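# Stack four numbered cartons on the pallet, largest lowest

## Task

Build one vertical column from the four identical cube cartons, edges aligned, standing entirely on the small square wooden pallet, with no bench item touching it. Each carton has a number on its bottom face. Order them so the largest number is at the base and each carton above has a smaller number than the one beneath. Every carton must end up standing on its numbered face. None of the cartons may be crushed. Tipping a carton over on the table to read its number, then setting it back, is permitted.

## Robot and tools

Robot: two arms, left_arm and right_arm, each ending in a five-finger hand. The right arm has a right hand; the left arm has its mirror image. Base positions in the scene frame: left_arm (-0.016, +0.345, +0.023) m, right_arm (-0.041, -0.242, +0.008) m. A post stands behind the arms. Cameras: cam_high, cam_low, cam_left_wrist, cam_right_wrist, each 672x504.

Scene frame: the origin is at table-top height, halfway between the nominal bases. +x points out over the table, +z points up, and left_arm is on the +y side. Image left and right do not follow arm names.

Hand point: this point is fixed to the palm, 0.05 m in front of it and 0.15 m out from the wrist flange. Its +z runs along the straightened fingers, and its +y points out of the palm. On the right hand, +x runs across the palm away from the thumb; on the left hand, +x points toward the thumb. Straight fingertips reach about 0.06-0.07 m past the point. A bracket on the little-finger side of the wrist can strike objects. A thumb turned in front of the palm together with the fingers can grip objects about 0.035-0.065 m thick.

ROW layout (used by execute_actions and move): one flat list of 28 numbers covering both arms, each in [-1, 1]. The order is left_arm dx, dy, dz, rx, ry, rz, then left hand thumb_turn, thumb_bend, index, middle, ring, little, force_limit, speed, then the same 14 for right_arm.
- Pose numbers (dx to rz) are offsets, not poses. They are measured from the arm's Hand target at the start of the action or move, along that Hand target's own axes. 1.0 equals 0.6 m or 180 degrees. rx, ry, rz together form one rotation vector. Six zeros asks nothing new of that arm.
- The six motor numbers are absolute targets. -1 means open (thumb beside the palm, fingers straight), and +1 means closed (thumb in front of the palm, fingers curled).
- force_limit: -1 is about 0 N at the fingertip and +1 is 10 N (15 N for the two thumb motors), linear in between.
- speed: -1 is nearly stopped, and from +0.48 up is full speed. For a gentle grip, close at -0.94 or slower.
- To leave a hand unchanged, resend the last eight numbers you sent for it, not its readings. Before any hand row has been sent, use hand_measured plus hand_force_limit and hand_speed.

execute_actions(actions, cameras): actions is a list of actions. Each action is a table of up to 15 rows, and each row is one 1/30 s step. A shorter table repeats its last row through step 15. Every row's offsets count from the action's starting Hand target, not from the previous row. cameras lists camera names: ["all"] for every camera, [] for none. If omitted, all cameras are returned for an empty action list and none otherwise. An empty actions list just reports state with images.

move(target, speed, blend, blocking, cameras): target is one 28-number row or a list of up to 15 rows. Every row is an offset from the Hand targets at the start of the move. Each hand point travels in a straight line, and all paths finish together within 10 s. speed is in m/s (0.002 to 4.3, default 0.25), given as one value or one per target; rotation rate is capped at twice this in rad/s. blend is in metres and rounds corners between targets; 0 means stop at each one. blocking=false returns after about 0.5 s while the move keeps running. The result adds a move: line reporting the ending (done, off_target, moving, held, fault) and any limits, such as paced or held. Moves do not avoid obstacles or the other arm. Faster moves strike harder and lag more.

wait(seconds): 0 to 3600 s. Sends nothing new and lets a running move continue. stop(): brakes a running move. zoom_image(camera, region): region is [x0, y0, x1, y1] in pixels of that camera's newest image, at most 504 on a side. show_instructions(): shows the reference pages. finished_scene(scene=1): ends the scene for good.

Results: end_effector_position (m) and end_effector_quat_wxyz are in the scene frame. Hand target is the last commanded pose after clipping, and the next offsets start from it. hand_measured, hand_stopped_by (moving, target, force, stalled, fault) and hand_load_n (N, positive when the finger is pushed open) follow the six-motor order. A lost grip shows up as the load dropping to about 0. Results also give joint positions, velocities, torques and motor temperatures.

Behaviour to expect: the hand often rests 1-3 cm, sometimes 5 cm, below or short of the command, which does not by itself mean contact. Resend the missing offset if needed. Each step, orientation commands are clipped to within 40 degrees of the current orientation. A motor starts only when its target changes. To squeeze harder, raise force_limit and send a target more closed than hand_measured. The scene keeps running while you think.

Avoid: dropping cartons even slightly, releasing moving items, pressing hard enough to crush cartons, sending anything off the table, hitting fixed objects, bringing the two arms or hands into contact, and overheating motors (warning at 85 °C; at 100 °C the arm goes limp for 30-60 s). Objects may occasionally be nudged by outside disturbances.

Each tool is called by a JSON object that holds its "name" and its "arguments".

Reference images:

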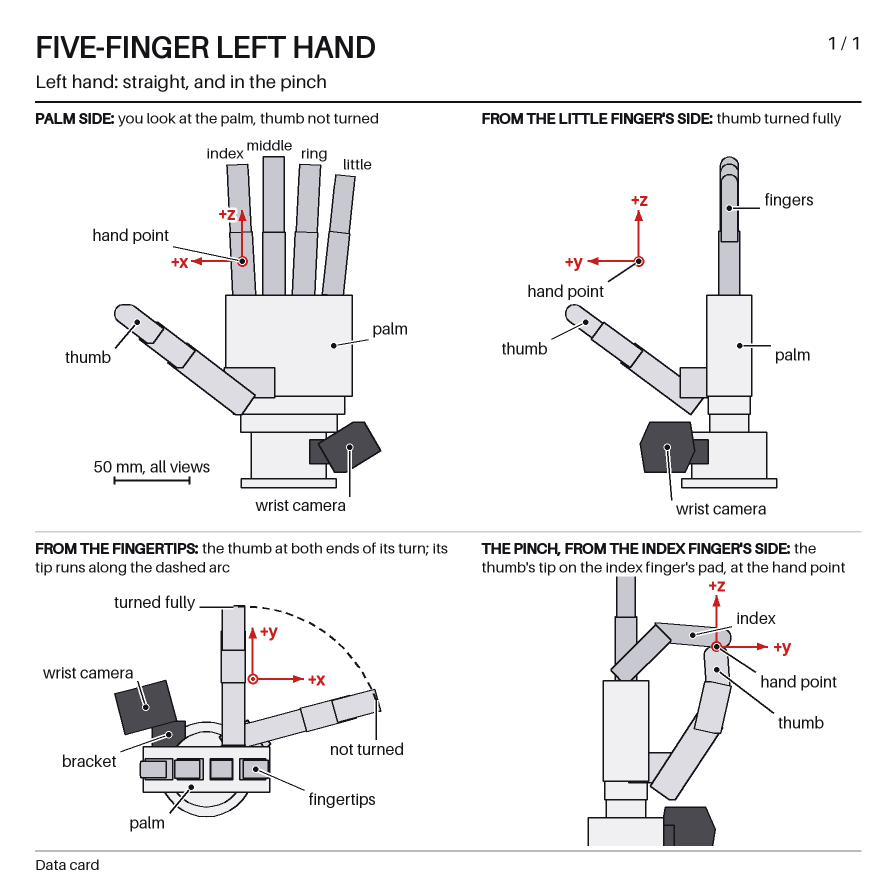

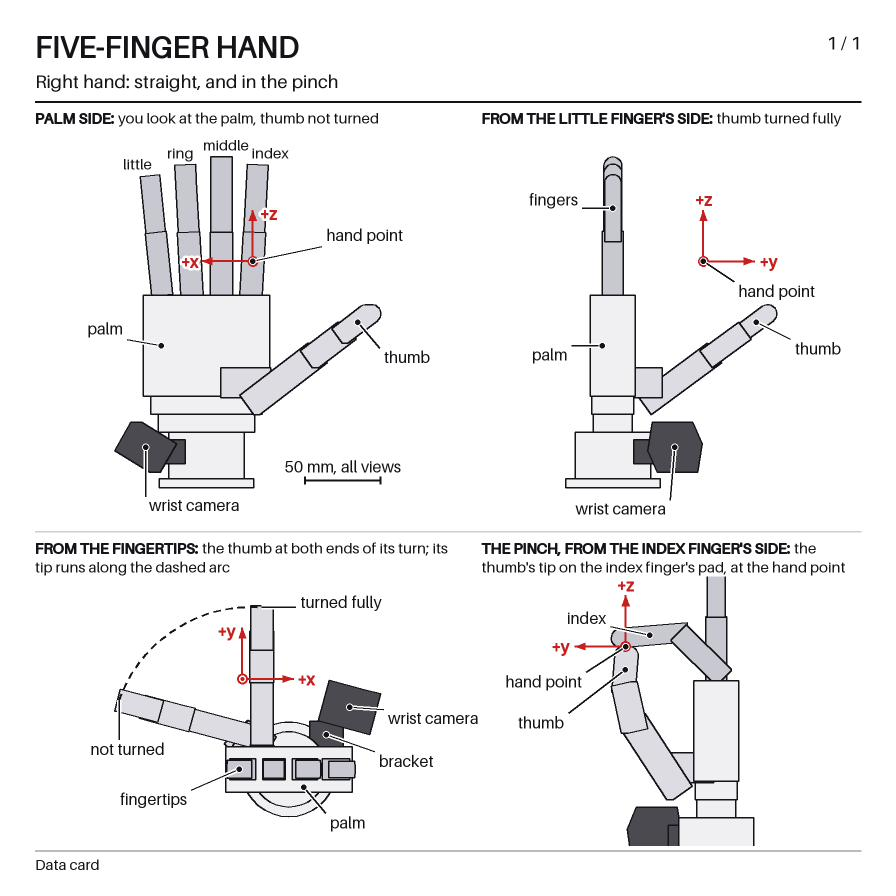

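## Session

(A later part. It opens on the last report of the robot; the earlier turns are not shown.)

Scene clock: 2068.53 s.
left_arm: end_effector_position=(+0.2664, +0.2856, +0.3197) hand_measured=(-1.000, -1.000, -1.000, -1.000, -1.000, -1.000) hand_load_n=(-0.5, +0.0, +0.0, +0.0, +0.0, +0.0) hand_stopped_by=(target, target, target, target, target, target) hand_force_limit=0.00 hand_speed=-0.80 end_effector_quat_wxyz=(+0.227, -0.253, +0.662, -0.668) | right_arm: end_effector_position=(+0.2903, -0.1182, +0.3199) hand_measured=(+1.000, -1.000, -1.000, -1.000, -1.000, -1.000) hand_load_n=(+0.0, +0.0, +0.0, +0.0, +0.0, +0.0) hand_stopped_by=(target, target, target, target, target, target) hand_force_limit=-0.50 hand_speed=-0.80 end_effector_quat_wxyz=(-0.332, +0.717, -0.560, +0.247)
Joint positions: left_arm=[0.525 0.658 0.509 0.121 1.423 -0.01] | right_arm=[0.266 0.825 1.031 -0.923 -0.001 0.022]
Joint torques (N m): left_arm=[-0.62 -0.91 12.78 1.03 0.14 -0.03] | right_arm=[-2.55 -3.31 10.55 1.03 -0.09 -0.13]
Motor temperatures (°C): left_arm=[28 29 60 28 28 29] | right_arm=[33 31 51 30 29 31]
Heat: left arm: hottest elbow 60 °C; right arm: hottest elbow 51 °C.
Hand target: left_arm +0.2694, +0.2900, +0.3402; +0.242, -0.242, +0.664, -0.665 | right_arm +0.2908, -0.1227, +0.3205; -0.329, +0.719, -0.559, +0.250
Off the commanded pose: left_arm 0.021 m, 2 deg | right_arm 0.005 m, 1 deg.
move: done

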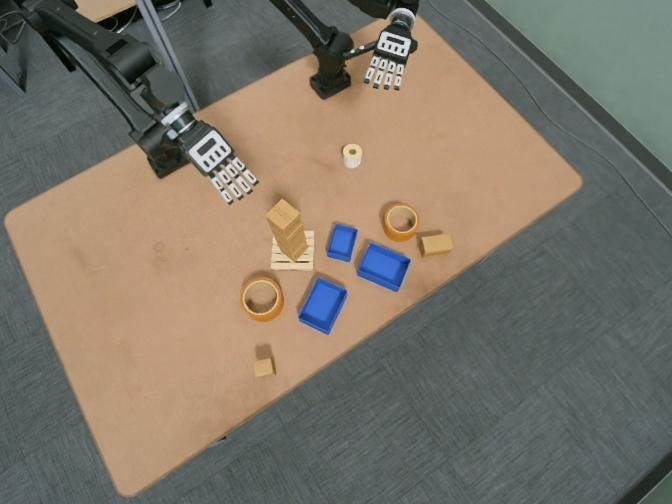

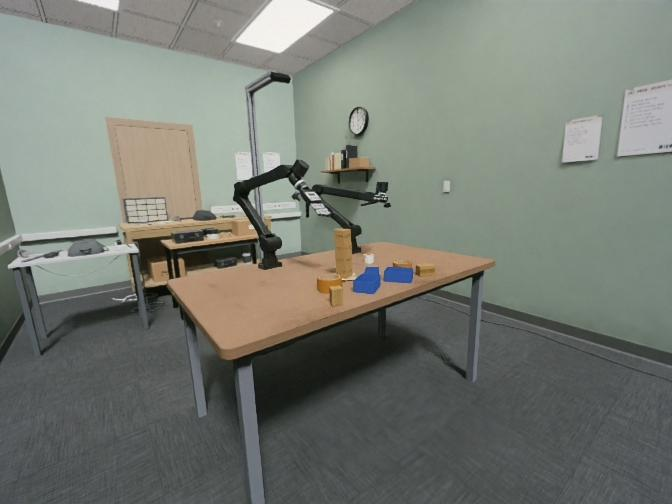

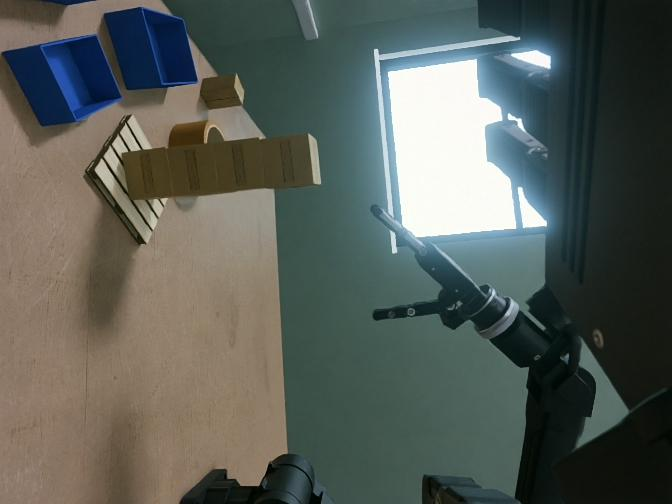

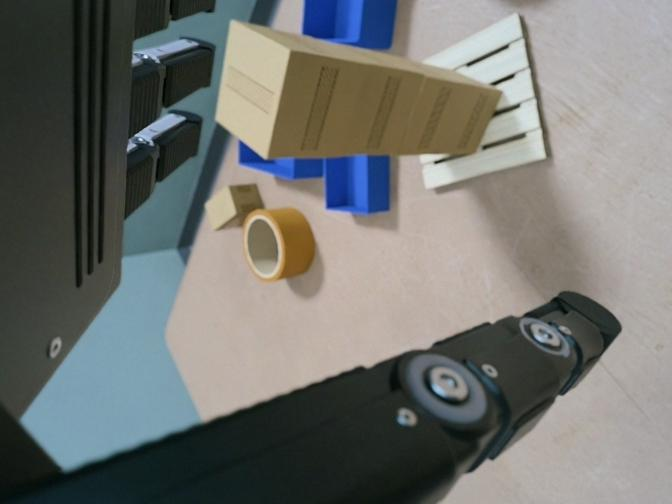

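{"name": "zoom_image", "arguments": {"camera": "cam_left_wrist", "region": [118, 125, 208, 205]}}

{"name": "zoom_image", "arguments": {"camera": "cam_left_wrist", "region": [210, 120, 300, 200]}}

{"name": "zoom_image", "arguments": {"camera": "cam_low", "region": [320, 220, 380, 290]}}

{"name": "zoom_image", "arguments": {"camera": "cam_right_wrist", "region": [205, 10, 555, 210]}}

Scaled by 5.600 from the camera's image (finer frame: 960x720).

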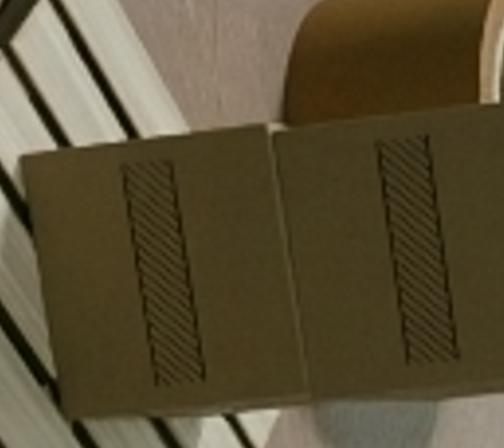

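Scaled by 5.600 from the camera's image (finer frame: 960x720).

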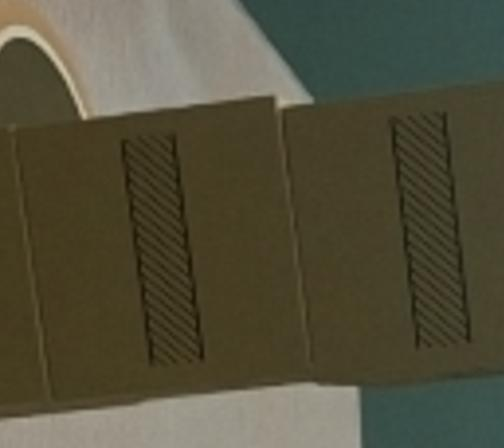

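Scaled by 7.200 from the camera's image (finer frame: 960x720).

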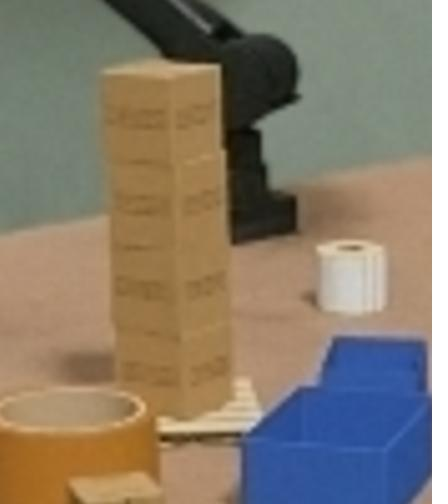

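Scaled by 1.440 from the camera's image (finer frame: 960x720).

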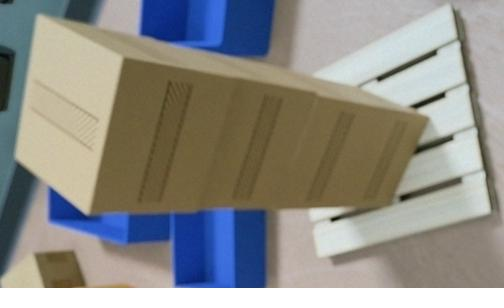

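{"name": "zoom_image", "arguments": {"camera": "cam_high", "region": [276, 208, 312, 266]}}

{"name": "zoom_image", "arguments": {"camera": "cam_right_wrist", "region": [215, 15, 365, 165]}}

{"name": "zoom_image", "arguments": {"camera": "cam_right_wrist", "region": [355, 30, 505, 180]}}

Scaled by 8.690 from the camera's image (finer frame: 960x720).

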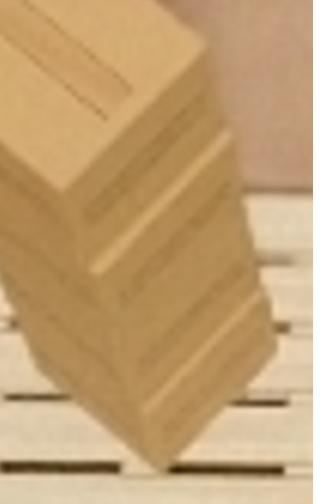

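Scaled by 3.360 from the camera's image (finer frame: 960x720).

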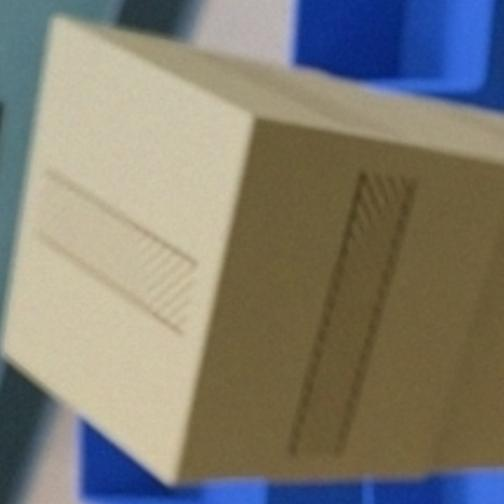

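Scaled by 3.360 from the camera's image (finer frame: 960x720).

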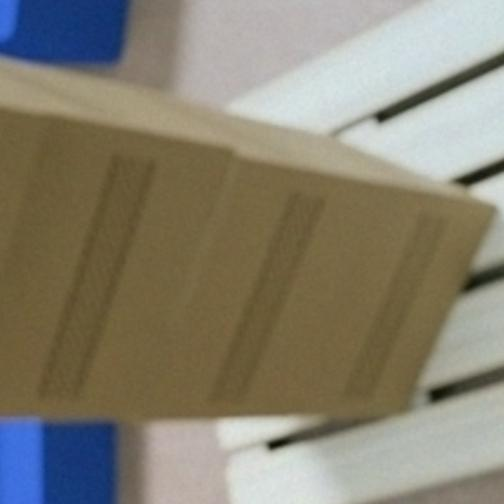

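{"name": "finished_scene", "arguments": {}}

The scene is finished: the task was done.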